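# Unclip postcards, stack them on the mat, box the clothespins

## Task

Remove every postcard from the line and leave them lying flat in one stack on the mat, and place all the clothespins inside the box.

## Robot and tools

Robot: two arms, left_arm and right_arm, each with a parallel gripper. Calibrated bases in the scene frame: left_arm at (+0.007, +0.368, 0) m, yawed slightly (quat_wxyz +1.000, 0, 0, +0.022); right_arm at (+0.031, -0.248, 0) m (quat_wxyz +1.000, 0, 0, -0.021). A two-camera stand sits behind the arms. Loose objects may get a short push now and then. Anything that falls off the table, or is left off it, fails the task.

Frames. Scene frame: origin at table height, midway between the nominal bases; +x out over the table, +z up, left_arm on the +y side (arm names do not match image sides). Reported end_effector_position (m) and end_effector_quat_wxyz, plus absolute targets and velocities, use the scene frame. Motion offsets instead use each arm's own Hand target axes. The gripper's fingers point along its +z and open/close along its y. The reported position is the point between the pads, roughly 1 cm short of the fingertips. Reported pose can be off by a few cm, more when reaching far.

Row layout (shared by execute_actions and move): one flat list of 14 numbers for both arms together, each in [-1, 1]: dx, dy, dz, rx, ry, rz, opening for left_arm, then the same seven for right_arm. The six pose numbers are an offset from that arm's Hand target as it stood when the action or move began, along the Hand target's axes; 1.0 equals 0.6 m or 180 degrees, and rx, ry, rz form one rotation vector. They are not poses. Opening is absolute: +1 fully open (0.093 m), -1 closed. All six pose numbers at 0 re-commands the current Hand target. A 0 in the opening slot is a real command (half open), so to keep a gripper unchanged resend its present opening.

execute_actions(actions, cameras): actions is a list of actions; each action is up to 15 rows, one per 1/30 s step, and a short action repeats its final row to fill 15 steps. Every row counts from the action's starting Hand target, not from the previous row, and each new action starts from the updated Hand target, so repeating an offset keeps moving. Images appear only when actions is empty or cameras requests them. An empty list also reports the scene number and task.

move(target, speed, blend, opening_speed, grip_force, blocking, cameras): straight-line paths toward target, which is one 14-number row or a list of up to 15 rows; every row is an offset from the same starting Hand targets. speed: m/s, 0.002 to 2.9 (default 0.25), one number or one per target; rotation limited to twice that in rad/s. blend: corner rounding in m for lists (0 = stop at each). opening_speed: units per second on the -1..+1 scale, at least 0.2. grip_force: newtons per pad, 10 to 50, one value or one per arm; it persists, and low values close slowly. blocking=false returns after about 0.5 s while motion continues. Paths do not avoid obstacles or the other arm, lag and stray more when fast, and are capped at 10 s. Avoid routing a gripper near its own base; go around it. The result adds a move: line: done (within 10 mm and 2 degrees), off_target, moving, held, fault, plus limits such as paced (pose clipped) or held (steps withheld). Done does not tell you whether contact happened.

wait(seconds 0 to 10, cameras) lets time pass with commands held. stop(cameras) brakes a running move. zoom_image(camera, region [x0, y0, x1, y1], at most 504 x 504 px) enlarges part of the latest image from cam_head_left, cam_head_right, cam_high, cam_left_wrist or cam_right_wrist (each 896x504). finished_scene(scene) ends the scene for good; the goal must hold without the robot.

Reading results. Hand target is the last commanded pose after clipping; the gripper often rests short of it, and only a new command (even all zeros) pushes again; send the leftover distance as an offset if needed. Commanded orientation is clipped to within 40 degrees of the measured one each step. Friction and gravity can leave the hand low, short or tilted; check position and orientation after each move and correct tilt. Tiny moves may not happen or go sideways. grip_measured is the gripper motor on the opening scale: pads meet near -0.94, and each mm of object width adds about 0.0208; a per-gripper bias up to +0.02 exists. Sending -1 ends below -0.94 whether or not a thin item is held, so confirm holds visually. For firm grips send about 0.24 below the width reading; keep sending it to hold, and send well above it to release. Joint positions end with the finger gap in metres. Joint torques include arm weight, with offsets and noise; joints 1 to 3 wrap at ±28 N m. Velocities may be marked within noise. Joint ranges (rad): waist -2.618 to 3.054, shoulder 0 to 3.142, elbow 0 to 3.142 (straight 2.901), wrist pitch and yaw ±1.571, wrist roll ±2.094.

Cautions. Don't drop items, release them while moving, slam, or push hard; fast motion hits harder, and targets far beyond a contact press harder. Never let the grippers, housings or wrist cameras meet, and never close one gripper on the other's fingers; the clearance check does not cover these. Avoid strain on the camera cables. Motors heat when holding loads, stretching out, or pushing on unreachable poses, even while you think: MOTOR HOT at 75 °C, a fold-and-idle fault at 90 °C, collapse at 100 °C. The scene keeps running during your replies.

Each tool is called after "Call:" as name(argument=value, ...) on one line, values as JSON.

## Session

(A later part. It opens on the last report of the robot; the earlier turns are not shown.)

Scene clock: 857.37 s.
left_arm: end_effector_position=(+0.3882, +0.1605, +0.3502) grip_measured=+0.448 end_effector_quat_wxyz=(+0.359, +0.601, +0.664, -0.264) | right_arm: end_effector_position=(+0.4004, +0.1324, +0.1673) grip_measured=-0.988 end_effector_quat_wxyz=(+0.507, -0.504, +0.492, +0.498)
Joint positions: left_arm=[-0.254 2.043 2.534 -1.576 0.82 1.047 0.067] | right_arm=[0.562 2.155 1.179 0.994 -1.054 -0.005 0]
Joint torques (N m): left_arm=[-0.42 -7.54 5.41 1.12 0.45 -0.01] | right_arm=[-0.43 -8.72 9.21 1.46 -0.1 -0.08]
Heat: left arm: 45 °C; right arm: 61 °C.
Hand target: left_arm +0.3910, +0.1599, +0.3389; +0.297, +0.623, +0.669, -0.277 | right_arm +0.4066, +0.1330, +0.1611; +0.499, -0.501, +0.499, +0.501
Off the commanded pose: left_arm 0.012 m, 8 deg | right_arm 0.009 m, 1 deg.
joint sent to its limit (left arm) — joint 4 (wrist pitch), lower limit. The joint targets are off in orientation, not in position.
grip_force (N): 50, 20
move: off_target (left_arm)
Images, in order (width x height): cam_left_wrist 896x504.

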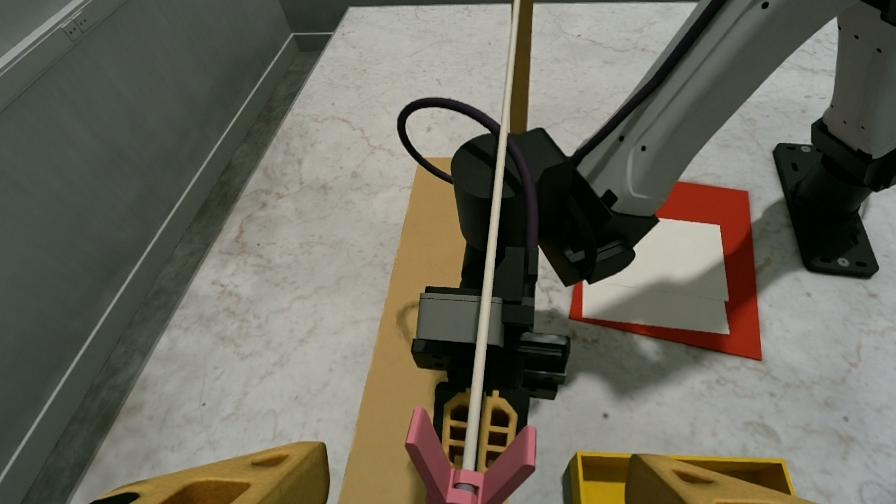

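Call:
move(target=[0.0193,0.006,0.063,0,0,0,0.45,0,0,0,0,0,0,-1], speed=0.05, cameras=["cam_left_wrist","cam_high","cam_head_left"])

Call:
zoom_image(camera="cam_high", region=[430, 180, 630, 330])

Call:
zoom_image(camera="cam_head_left", region=[300, 0, 500, 150])

Scene clock: 867.37 s.
left_arm: end_effector_position=(+0.3943, +0.1407, +0.3165) grip_measured=+0.448 end_effector_quat_wxyz=(+0.319, +0.615, +0.667, -0.275) | right_arm: end_effector_position=(+0.4004, +0.1324, +0.1673) grip_measured=-0.988 end_effector_quat_wxyz=(+0.507, -0.504, +0.492, +0.498)
Joint positions: left_arm=[-0.304 2.112 2.527 -1.577 0.79 1.058 0.067] | right_arm=[0.562 2.155 1.179 0.994 -1.054 -0.005 0]
Joint torques (N m): left_arm=[-0.43 -8.25 5.64 0.98 0.44 0.09] | right_arm=[-0.47 -8.73 9.2 1.46 -0.09 -0.1]
Heat: left arm: 46 °C; right arm: 61 °C.
Hand target: left_arm +0.3959, +0.1399, +0.3050; +0.297, +0.623, +0.669, -0.277 | right_arm +0.4066, +0.1330, +0.1611; +0.499, -0.501, +0.499, +0.501
Off the commanded pose: left_arm 0.012 m, 3 deg | right_arm 0.009 m, 1 deg.
joint sent to its limit (left arm) — joint 4 (wrist pitch), lower limit. The joint targets still meet the commanded pose.
grip_force (N): 50, 20
move: off_target (left_arm)
Images, in order (width x height): cam_head_left 896x504, cam_high 896x504, cam_left_wrist 896x504.

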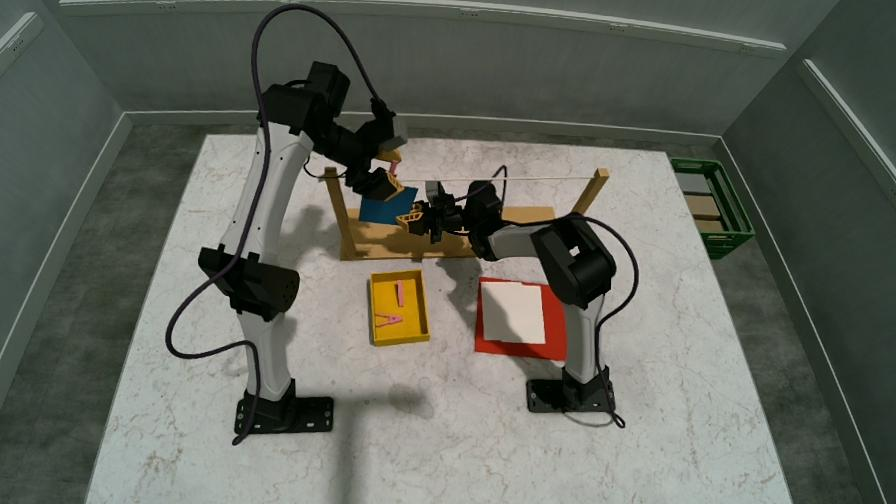

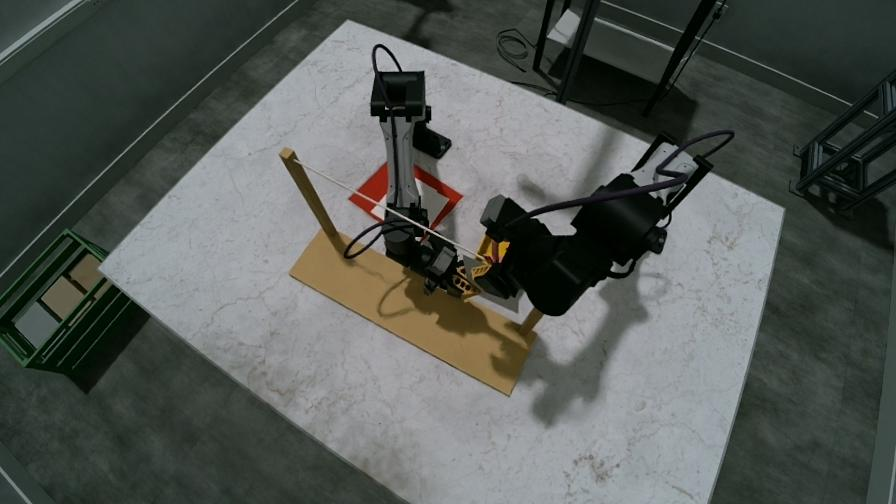

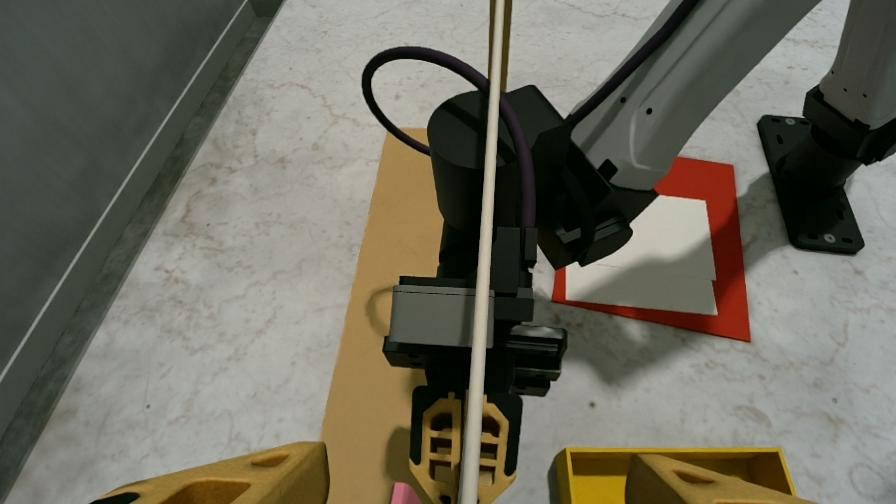

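Scaled by 2.520 from the camera's 896x504 image, which has a finer 1280x720 frame.

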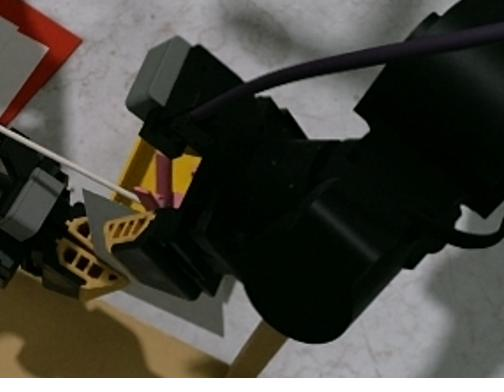

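Scaled by 2.520 from the camera's 896x504 image, which has a finer 1280x720 frame.

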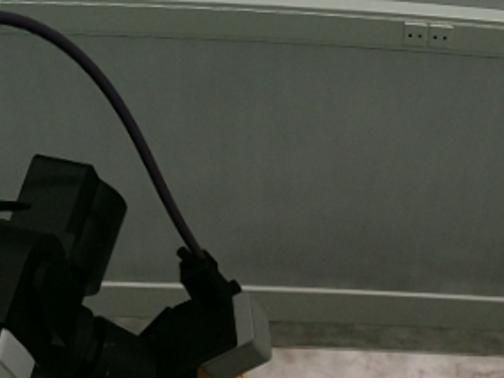

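Call:
zoom_image(camera="cam_head_left", region=[340, 110, 480, 240])

Call:
zoom_image(camera="cam_left_wrist", region=[308, 344, 628, 504])

Scaled by 3.600 from the camera's 896x504 image, which has a finer 1280x720 frame.

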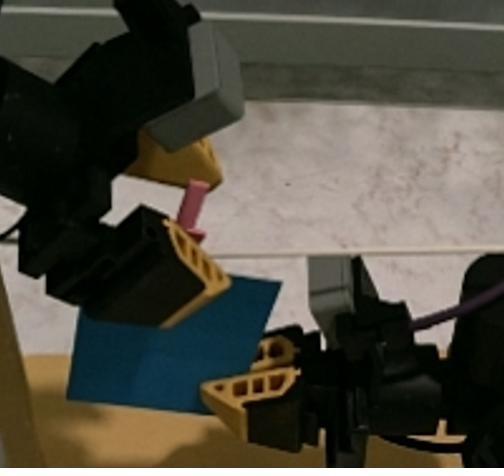

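Scaled by 1.575 from the camera's 896x504 image, which has a finer 1280x720 frame.

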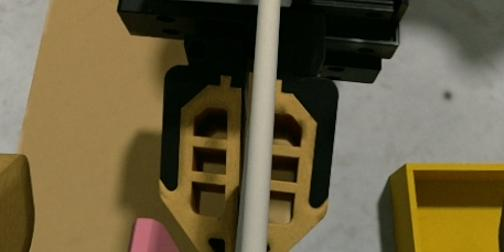

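Call:
move(target=[-0.001,-0.001,0.027,0,0,0,0.45,0,0,0,0,0,0,-1], speed=0.04, cameras=["cam_left_wrist","cam_high","cam_head_left"])

Call:
zoom_image(camera="cam_head_left", region=[340, 110, 480, 240])

Call:
zoom_image(camera="cam_high", region=[450, 200, 580, 320])

Scene clock: 873.50 s.
left_arm: end_effector_position=(+0.3897, +0.1293, +0.3032) grip_measured=+0.448 end_effector_quat_wxyz=(+0.301, +0.624, +0.665, -0.280) | right_arm: end_effector_position=(+0.4004, +0.1324, +0.1673) grip_measured=-0.988 end_effector_quat_wxyz=(+0.507, -0.504, +0.492, +0.498)
Joint positions: left_arm=[-0.336 2.112 2.479 -1.559 0.777 1.059 0.067] | right_arm=[0.562 2.155 1.179 0.994 -1.054 -0.005 0]
Joint torques (N m): left_arm=[-0.34 -8.58 5.65 1.24 0.48 -0.11] | right_arm=[-0.47 -8.73 9.2 1.46 -0.1 -0.09]
Heat: left arm: 46 °C; right arm: 61 °C.
Hand target: left_arm +0.3963, +0.1275, +0.2945; +0.297, +0.623, +0.669, -0.277 | right_arm +0.4066, +0.1330, +0.1611; +0.499, -0.501, +0.499, +0.501
Off the commanded pose: left_arm 0.011 m, 1 deg | right_arm 0.009 m, 1 deg.
grip_force (N): 50, 20
move: off_target (left_arm)
Images, in order (width x height): cam_head_left 896x504, cam_high 896x504, cam_left_wrist 896x504.

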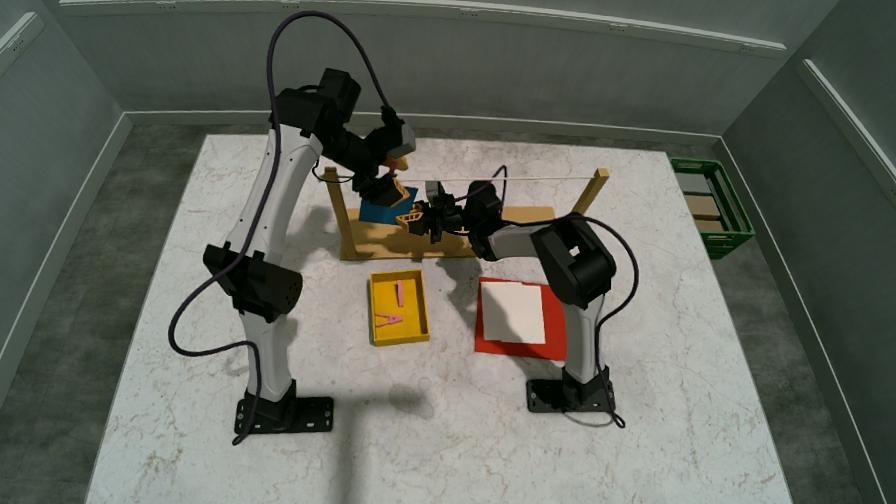

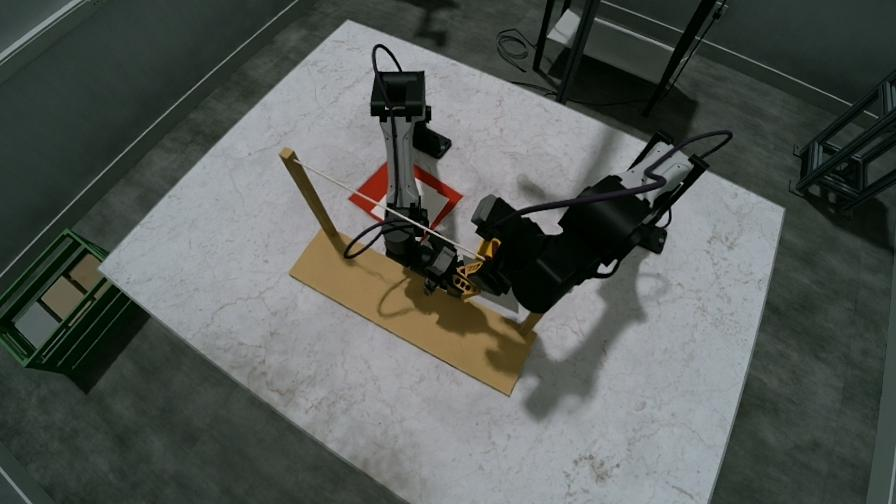

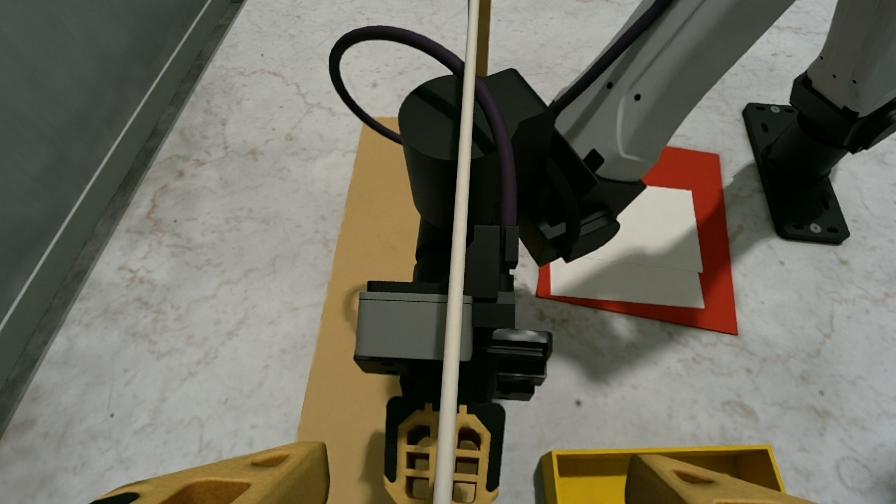

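Scaled by 3.600 from the camera's 896x504 image, which has a finer 1280x720 frame.

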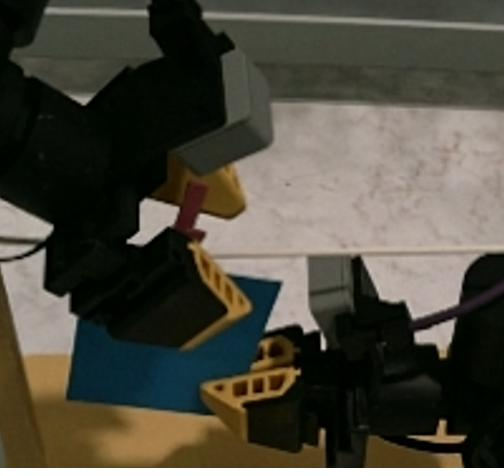

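Scaled by 3.877 from the camera's 896x504 image, which has a finer 1280x720 frame.

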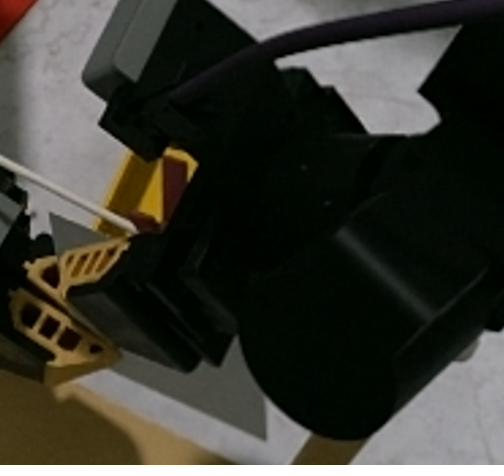

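Call:
move(target=[0,0,0,0,0,0,-0.4,0,0,0,0,0,0,-1], opening_speed=0.4, cameras=["cam_left_wrist","cam_head_left"])

Call:
zoom_image(camera="cam_head_left", region=[340, 110, 480, 240])

Scene clock: 879.33 s.
left_arm: end_effector_position=(+0.3902, +0.1292, +0.3033) grip_measured=-0.394 end_effector_quat_wxyz=(+0.301, +0.624, +0.664, -0.279) | right_arm: end_effector_position=(+0.4003, +0.1324, +0.1667) grip_measured=-0.988 end_effector_quat_wxyz=(+0.505, -0.503, +0.493, +0.498)
Joint positions: left_arm=[-0.336 2.112 2.479 -1.556 0.776 1.059 0.026] | right_arm=[0.562 2.155 1.179 0.991 -1.055 -0.005 0]
Joint torques (N m): left_arm=[-0.36 -8.55 5.72 1.23 0.47 -0.11] | right_arm=[-0.46 -8.69 9.2 1.48 -0.09 -0.09]
Heat: left arm: 46 °C; right arm: 61 °C.
Hand target: left_arm +0.3963, +0.1274, +0.2945; +0.297, +0.623, +0.669, -0.277 | right_arm +0.4066, +0.1330, +0.1610; +0.499, -0.501, +0.499, +0.501
Off the commanded pose: left_arm 0.011 m, 1 deg | right_arm 0.008 m, 1 deg.
grip_force (N): 50, 20
move: off_target (left_arm)
Images, in order (width x height): cam_head_left 896x504, cam_left_wrist 896x504.

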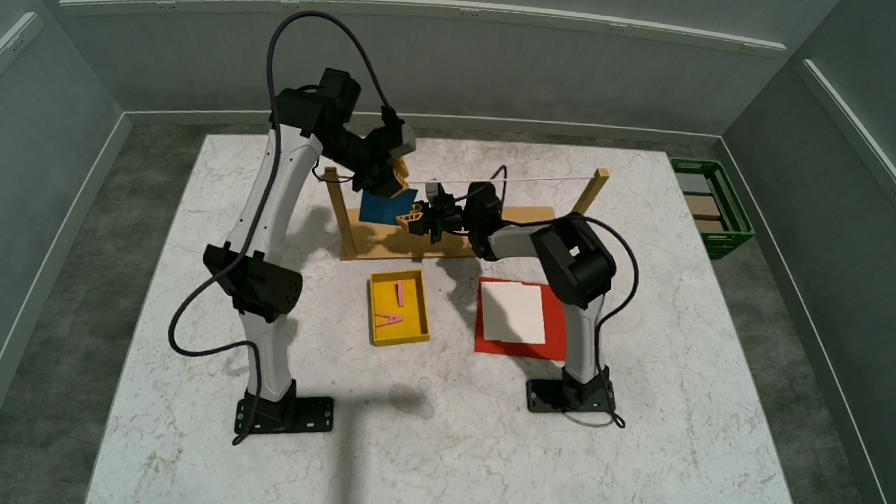

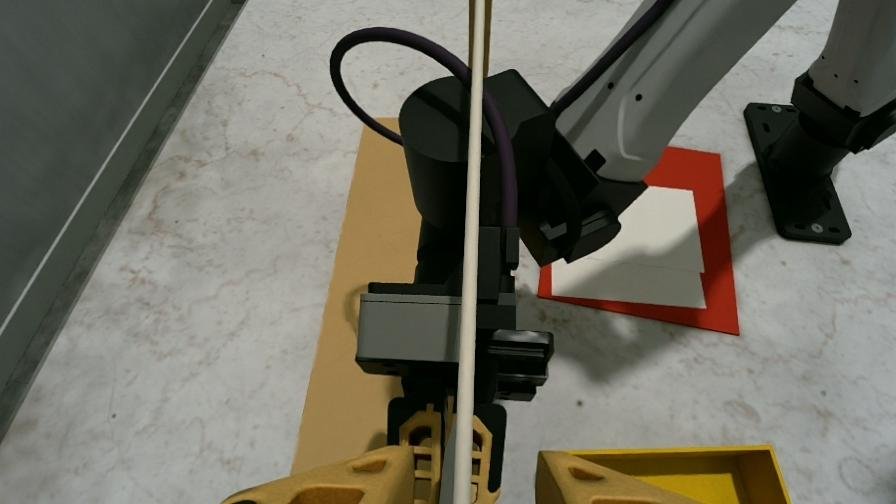

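Scaled by 3.600 from the camera's 896x504 image, which has a finer 1280x720 frame.

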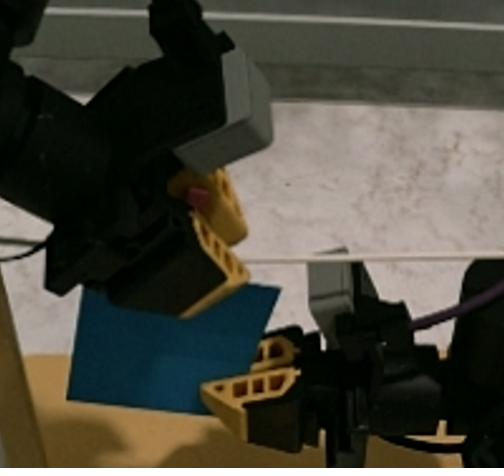

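Call:
move(target=[0,0,0,0,0,0,-0.6,0,0,0,0,0,0,-1], opening_speed=0.3)

Call:
move(target=[0,0,0,0,0,0,-1,0,0,0,0,0,0,-1], opening_speed=0.3, cameras=["cam_left_wrist","cam_head_left"])

Call:
zoom_image(camera="cam_head_left", region=[340, 110, 480, 240])

Scene clock: 883.03 s.
left_arm: end_effector_position=(+0.3902, +0.1292, +0.3033) grip_measured=-0.597 end_effector_quat_wxyz=(+0.302, +0.624, +0.664, -0.279) | right_arm: end_effector_position=(+0.4003, +0.1324, +0.1667) grip_measured=-0.988 end_effector_quat_wxyz=(+0.505, -0.503, +0.493, +0.498)
Joint positions: left_arm=[-0.336 2.112 2.479 -1.556 0.776 1.059 0.017] | right_arm=[0.562 2.155 1.179 0.99 -1.055 -0.005 0]
Joint velocities: left_arm=[-0.022 0.007 -0.002 -0.007 -0.022 0.022 0.004] | right_arm=[within noise]
Joint torques (N m): left_arm=[-0.31 -8.57 5.71 1.22 0.47 -0.12] | right_arm=[-0.46 -8.72 9.21 1.49 -0.09 -0.09]
Heat: left arm: 46 °C; right arm: 61 °C.
Hand target: left_arm +0.3962, +0.1274, +0.2945; +0.297, +0.623, +0.669, -0.277 | right_arm +0.4066, +0.1330, +0.1611; +0.499, -0.501, +0.499, +0.501
Off the commanded pose: left_arm 0.011 m, 1 deg | right_arm 0.008 m, 1 deg.
grip_force (N): 50, 20
move: off_target (left_arm)

Scene clock: 884.57 s.
left_arm: end_effector_position=(+0.3902, +0.1292, +0.3033) grip_measured=-0.650 end_effector_quat_wxyz=(+0.302, +0.624, +0.664, -0.279) | right_arm: end_effector_position=(+0.4003, +0.1324, +0.1667) grip_measured=-0.988 end_effector_quat_wxyz=(+0.505, -0.503, +0.493, +0.498)
Joint positions: left_arm=[-0.336 2.112 2.479 -1.556 0.776 1.059 0.014] | right_arm=[0.562 2.155 1.179 0.99 -1.055 -0.005 0]
Joint torques (N m): left_arm=[-0.35 -8.51 5.65 1.21 0.48 -0.12] | right_arm=[-0.46 -8.76 9.25 1.48 -0.09 -0.1]
Heat: left arm: 47 °C; right arm: 61 °C.
Hand target: left_arm +0.3962, +0.1274, +0.2945; +0.297, +0.623, +0.669, -0.277 | right_arm +0.4066, +0.1330, +0.1611; +0.499, -0.501, +0.499, +0.501
Off the commanded pose: left_arm 0.011 m, 1 deg | right_arm 0.008 m, 1 deg.
grip_force (N): 50, 20
move: off_target (left_arm)
Images, in order (width x height): cam_head_left 896x504, cam_left_wrist 896x504.

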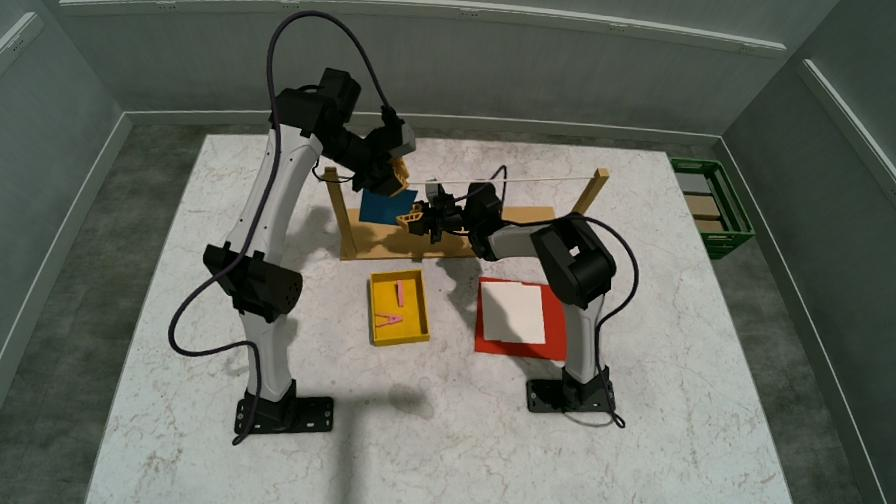

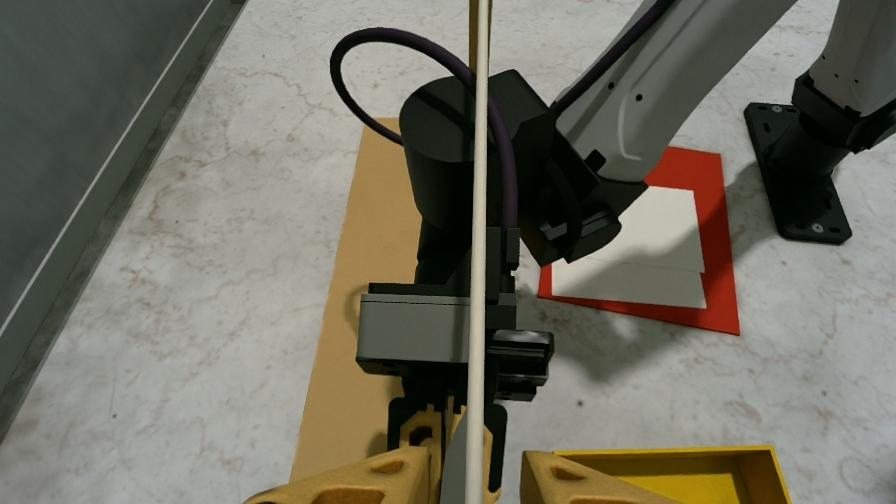

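Scaled by 3.600 from the camera's 896x504 image, which has a finer 1280x720 frame.

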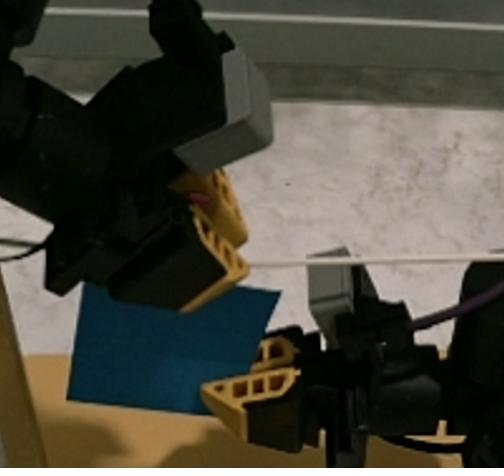

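Call:
move(target=[0,0,0,0,0,0,-1,0.058,0,0,0,0,0,-1], speed=0.03, cameras=["cam_left_wrist","cam_head_left"])

Call:
zoom_image(camera="cam_head_left", region=[340, 110, 480, 240])

Scene clock: 888.27 s.
left_arm: end_effector_position=(+0.3902, +0.1292, +0.3033) grip_measured=-0.652 end_effector_quat_wxyz=(+0.302, +0.624, +0.664, -0.279) | right_arm: end_effector_position=(+0.4031, +0.1341, +0.1324) grip_measured=-0.988 end_effector_quat_wxyz=(+0.500, -0.502, +0.498, +0.500)
Joint positions: left_arm=[-0.336 2.112 2.479 -1.556 0.776 1.059 0.014] | right_arm=[0.562 2.25 1.179 1.071 -1.056 -0.005 0]
Joint torques (N m): left_arm=[-0.31 -8.53 5.68 1.21 0.47 -0.13] | right_arm=[-0.46 -9.18 7.42 1.72 -0.11 -0.11]
Heat: left arm: 47 °C; right arm: 61 °C.
Hand target: left_arm +0.3962, +0.1274, +0.2945; +0.297, +0.623, +0.669, -0.277 | right_arm +0.4065, +0.1330, +0.1263; +0.499, -0.501, +0.499, +0.501
Off the commanded pose: left_arm 0.011 m, 1 deg | right_arm 0.007 m, 0 deg.
grip_force (N): 50, 20
move: off_target (left_arm)
Images, in order (width x height): cam_head_left 896x504, cam_left_wrist 896x504.

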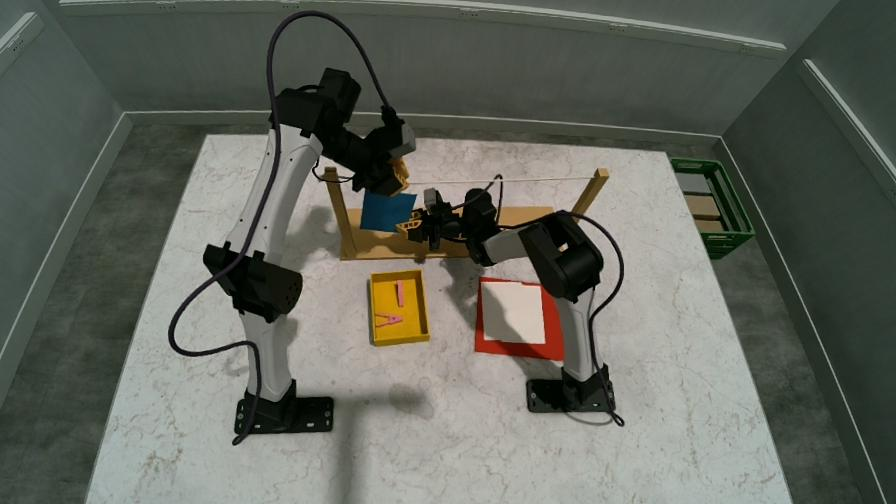

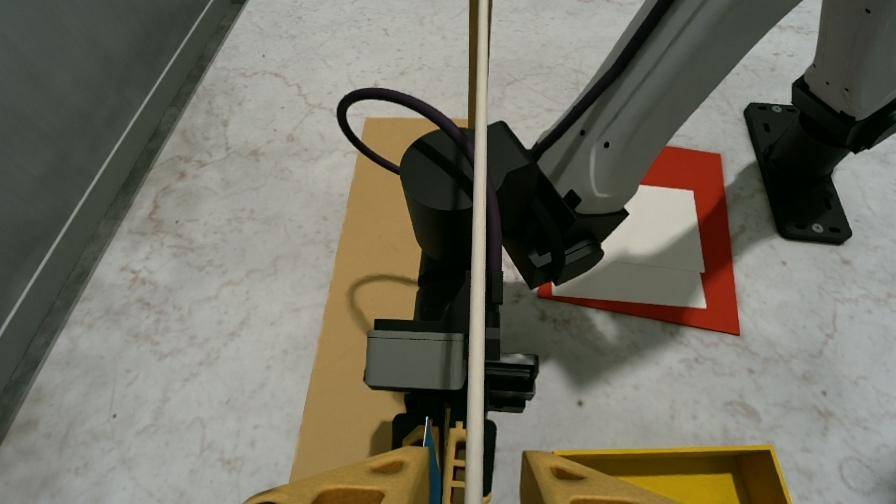

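Scaled by 3.600 from the camera's 896x504 image, which has a finer 1280x720 frame.

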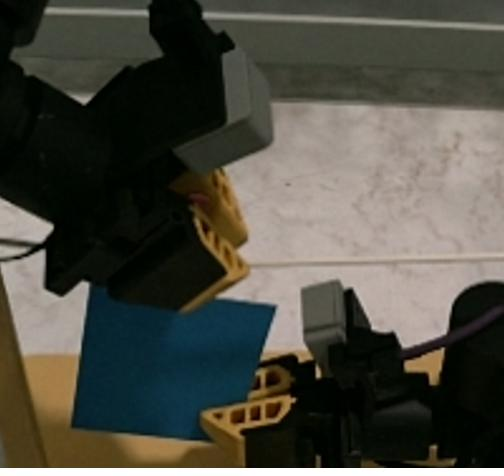

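Call:
move(target=[-0.0866,0,-0.078,0,0,0,-1,0,0,0,0,0,0,-1], speed=0.04, cameras=["cam_left_wrist","cam_head_left","cam_high"])

Call:
zoom_image(camera="cam_head_left", region=[340, 90, 480, 240])

Call:
zoom_image(camera="cam_high", region=[450, 180, 590, 320])

Scene clock: 897.43 s.
left_arm: end_effector_position=(+0.3935, +0.1283, +0.3673) grip_measured=-0.652 end_effector_quat_wxyz=(+0.375, +0.593, +0.664, -0.259) | right_arm: end_effector_position=(+0.4031, +0.1341, +0.1326) grip_measured=-0.988 end_effector_quat_wxyz=(+0.500, -0.502, +0.497, +0.500)
Joint positions: left_arm=[-0.336 2.143 2.762 -1.579 0.776 0.91 0.014] | right_arm=[0.562 2.25 1.179 1.072 -1.056 -0.005 0]
Joint torques (N m): left_arm=[0.18 -7.9 6.98 1.35 0.68 -0.14] | right_arm=[-0.42 -9.18 7.39 1.76 -0.09 -0.11]
Heat: left arm: 47 °C; right arm: 61 °C.
Hand target: left_arm +0.3962, +0.1273, +0.3646; +0.297, +0.623, +0.668, -0.277 | right_arm +0.4065, +0.1330, +0.1263; +0.499, -0.501, +0.499, +0.501
Off the commanded pose: left_arm 0.004 m, 10 deg | right_arm 0.007 m, 0 deg.
joint sent to its limit (left arm) — joint 4 (wrist pitch), lower limit. The joint targets are off in orientation, not in position.
grip_force (N): 50, 20
move: off_target (left_arm)
Images, in order (width x height): cam_head_left 896x504, cam_high 896x504, cam_left_wrist 896x504.

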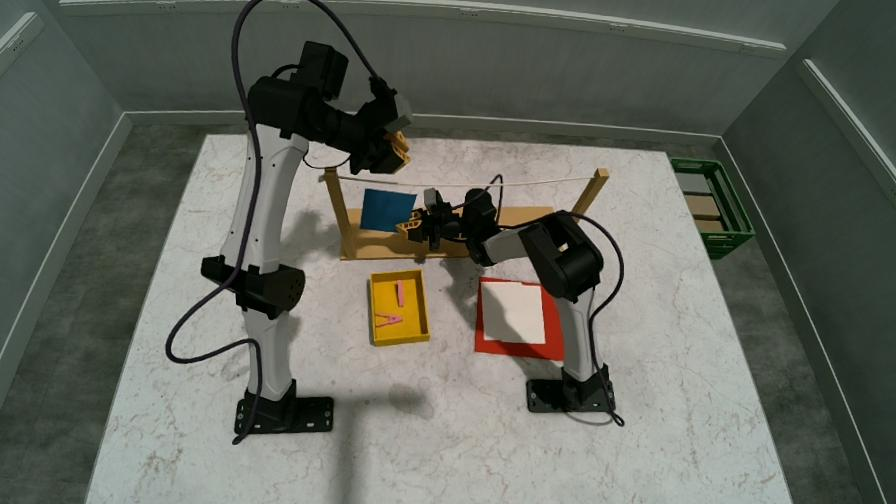

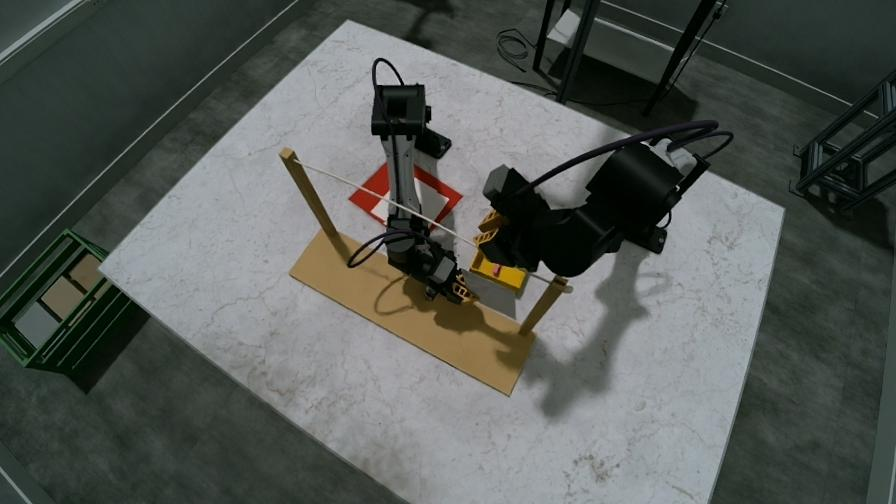

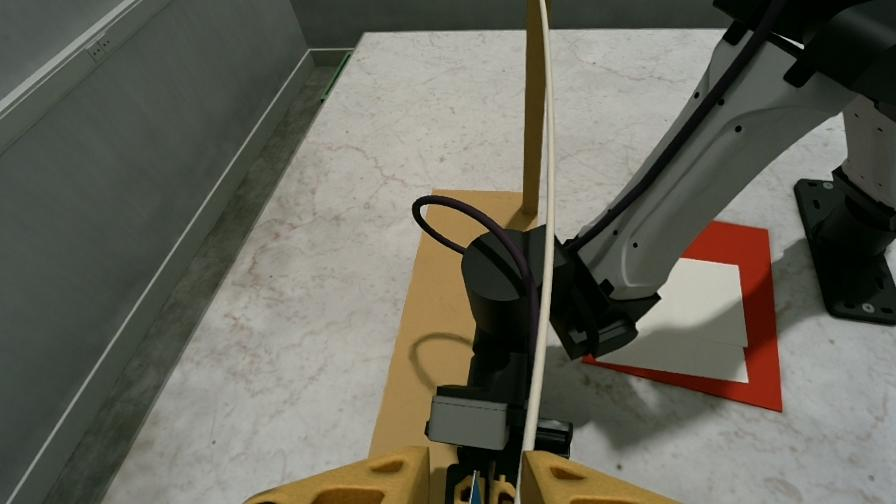

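Scaled by 3.360 from the camera's 896x504 image, which has a finer 1280x720 frame.

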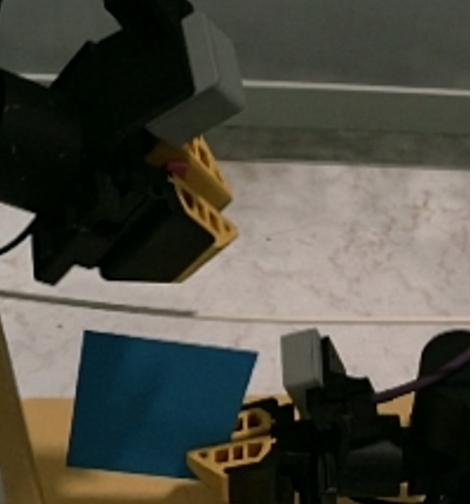

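Scaled by 3.600 from the camera's 896x504 image, which has a finer 1280x720 frame.

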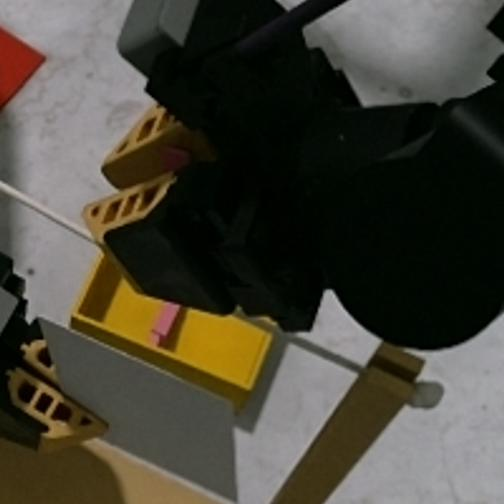

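Call:
wait(seconds=0.5, cameras=["cam_left_wrist","cam_head_left","cam_head_right"])

Call:
zoom_image(camera="cam_head_left", region=[320, 110, 620, 240])

Call:
zoom_image(camera="cam_head_right", region=[300, 60, 600, 240])

Scene clock: 901.93 s.
left_arm: end_effector_position=(+0.3935, +0.1283, +0.3673) grip_measured=-0.652 end_effector_quat_wxyz=(+0.375, +0.593, +0.664, -0.259) | right_arm: end_effector_position=(+0.4031, +0.1341, +0.1326) grip_measured=-0.988 end_effector_quat_wxyz=(+0.500, -0.502, +0.497, +0.500)
Joint positions: left_arm=[-0.336 2.143 2.762 -1.579 0.776 0.909 0.014] | right_arm=[0.562 2.25 1.179 1.072 -1.056 -0.005 0]
Joint torques (N m): left_arm=[0.18 -7.84 6.99 1.34 0.67 -0.16] | right_arm=[-0.43 -9.13 7.39 1.73 -0.09 -0.11]
Heat: left arm: 48 °C; right arm: 61 °C.
Hand target: left_arm +0.3962, +0.1273, +0.3646; +0.297, +0.623, +0.669, -0.277 | right_arm +0.4065, +0.1330, +0.1263; +0.499, -0.501, +0.499, +0.501
Tool commands: left_gripper/opening=-1.0 right_gripper/opening=-1.0
Off the commanded pose: left_arm 0.004 m, 10 deg | right_arm 0.007 m, 0 deg.
grip_force (N): 50, 20
wait: 0.50 s; at rest from the start
Images, in order (width x height): cam_head_left 896x504, cam_head_right 896x504, cam_left_wrist 896x504.

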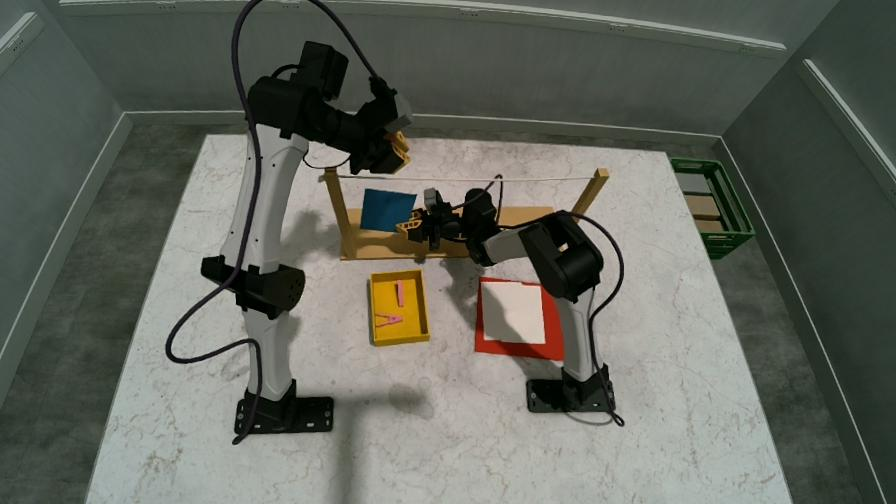

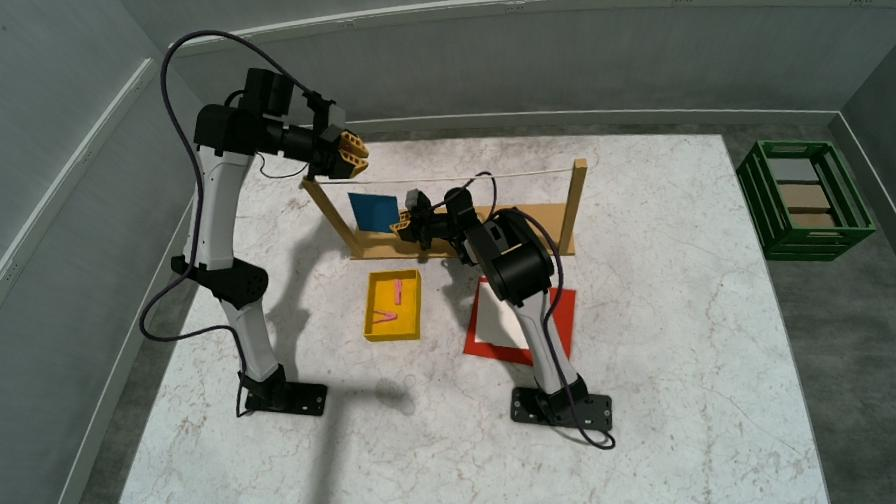

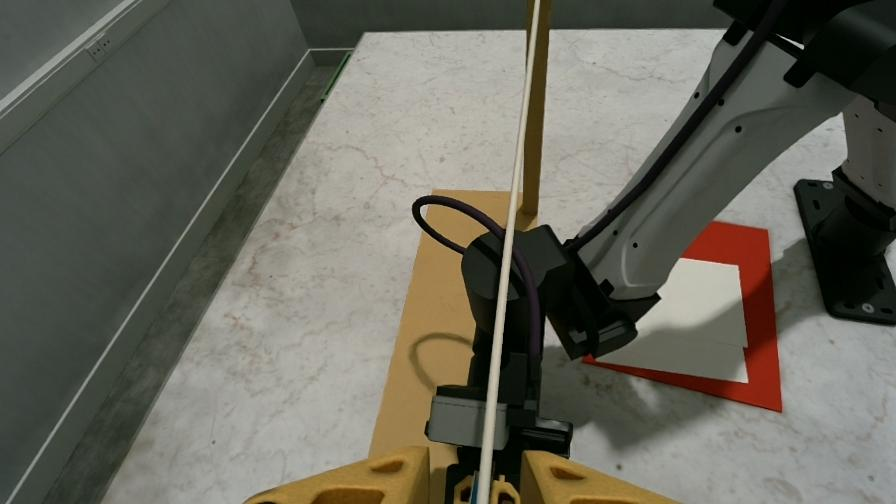

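Scaled by 1.680 from the camera's 896x504 image, which has a finer 1280x720 frame.

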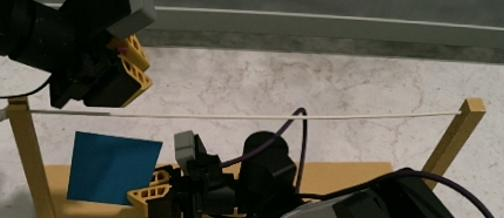

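Scaled by 1.680 from the camera's 896x504 image, which has a finer 1280x720 frame.

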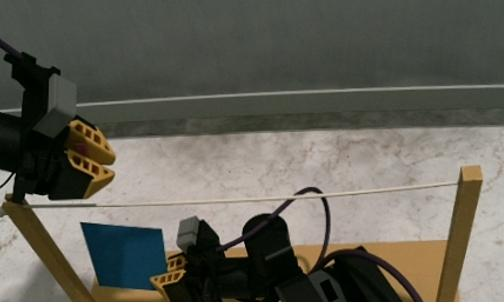

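Call:
move(target=[[0.085,-0.189,-0.02,0,0,0,-1,-0.03,0.09,-0.06,0,0,0,-1],[0.085,-0.189,-0.02,0,0,0,-1,-0.09,0.1275,-0.255,0,0,0,-1]], blend=[0.02,0], speed=0.1, cameras=["cam_left_wrist","cam_head_left","cam_high"])

Scene clock: 911.90 s.
left_arm: end_effector_position=(+0.2858, +0.1607, +0.3304) grip_measured=-0.652 end_effector_quat_wxyz=(+0.289, +0.614, +0.676, -0.287) | right_arm: end_effector_position=(+0.3345, -0.0177, +0.1747) grip_measured=-0.988 end_effector_quat_wxyz=(+0.500, -0.500, +0.500, +0.501)
Joint positions: left_arm=[-0.336 1.668 1.997 -1.54 0.776 1.034 0.014] | right_arm=[0.242 1.793 0.659 1.138 -1.372 0.004 0]
Joint torques (N m): left_arm=[-0.49 -8.24 5.82 1.02 0.47 0.11] | right_arm=[-0.4 -9.57 4.97 1.26 -0.12 -0.1]
Heat: left arm: 50 °C; right arm: 60 °C.
Hand target: left_arm +0.2801, +0.1624, +0.3348; +0.297, +0.623, +0.668, -0.277 | right_arm +0.3305, -0.0203, +0.1801; +0.499, -0.501, +0.499, +0.501
Off the commanded pose: left_arm 0.007 m, 2 deg | right_arm 0.007 m, 0 deg.
grip_force (N): 50, 20
move: done
Images, in order (width x height): cam_head_left 896x504, cam_high 896x504, cam_left_wrist 896x504.

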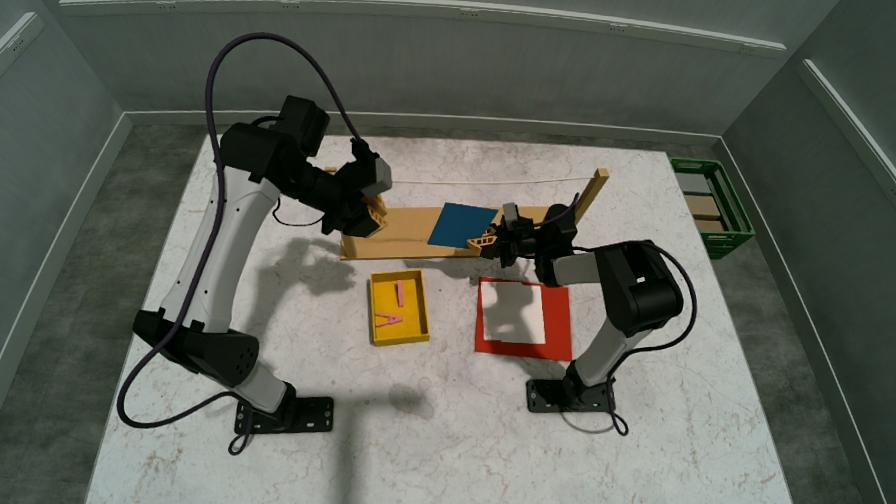

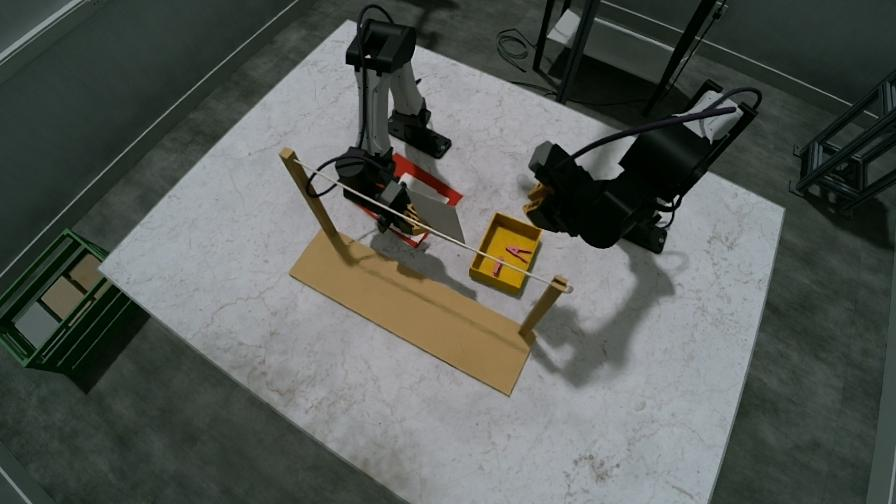

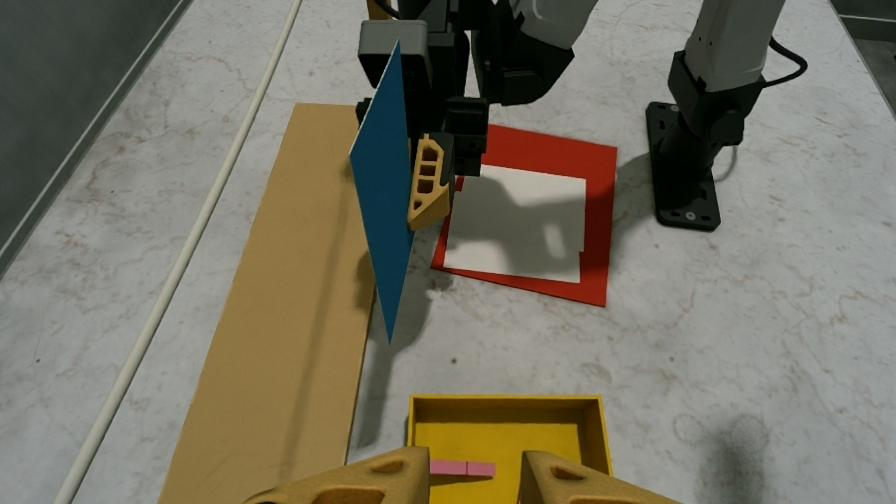

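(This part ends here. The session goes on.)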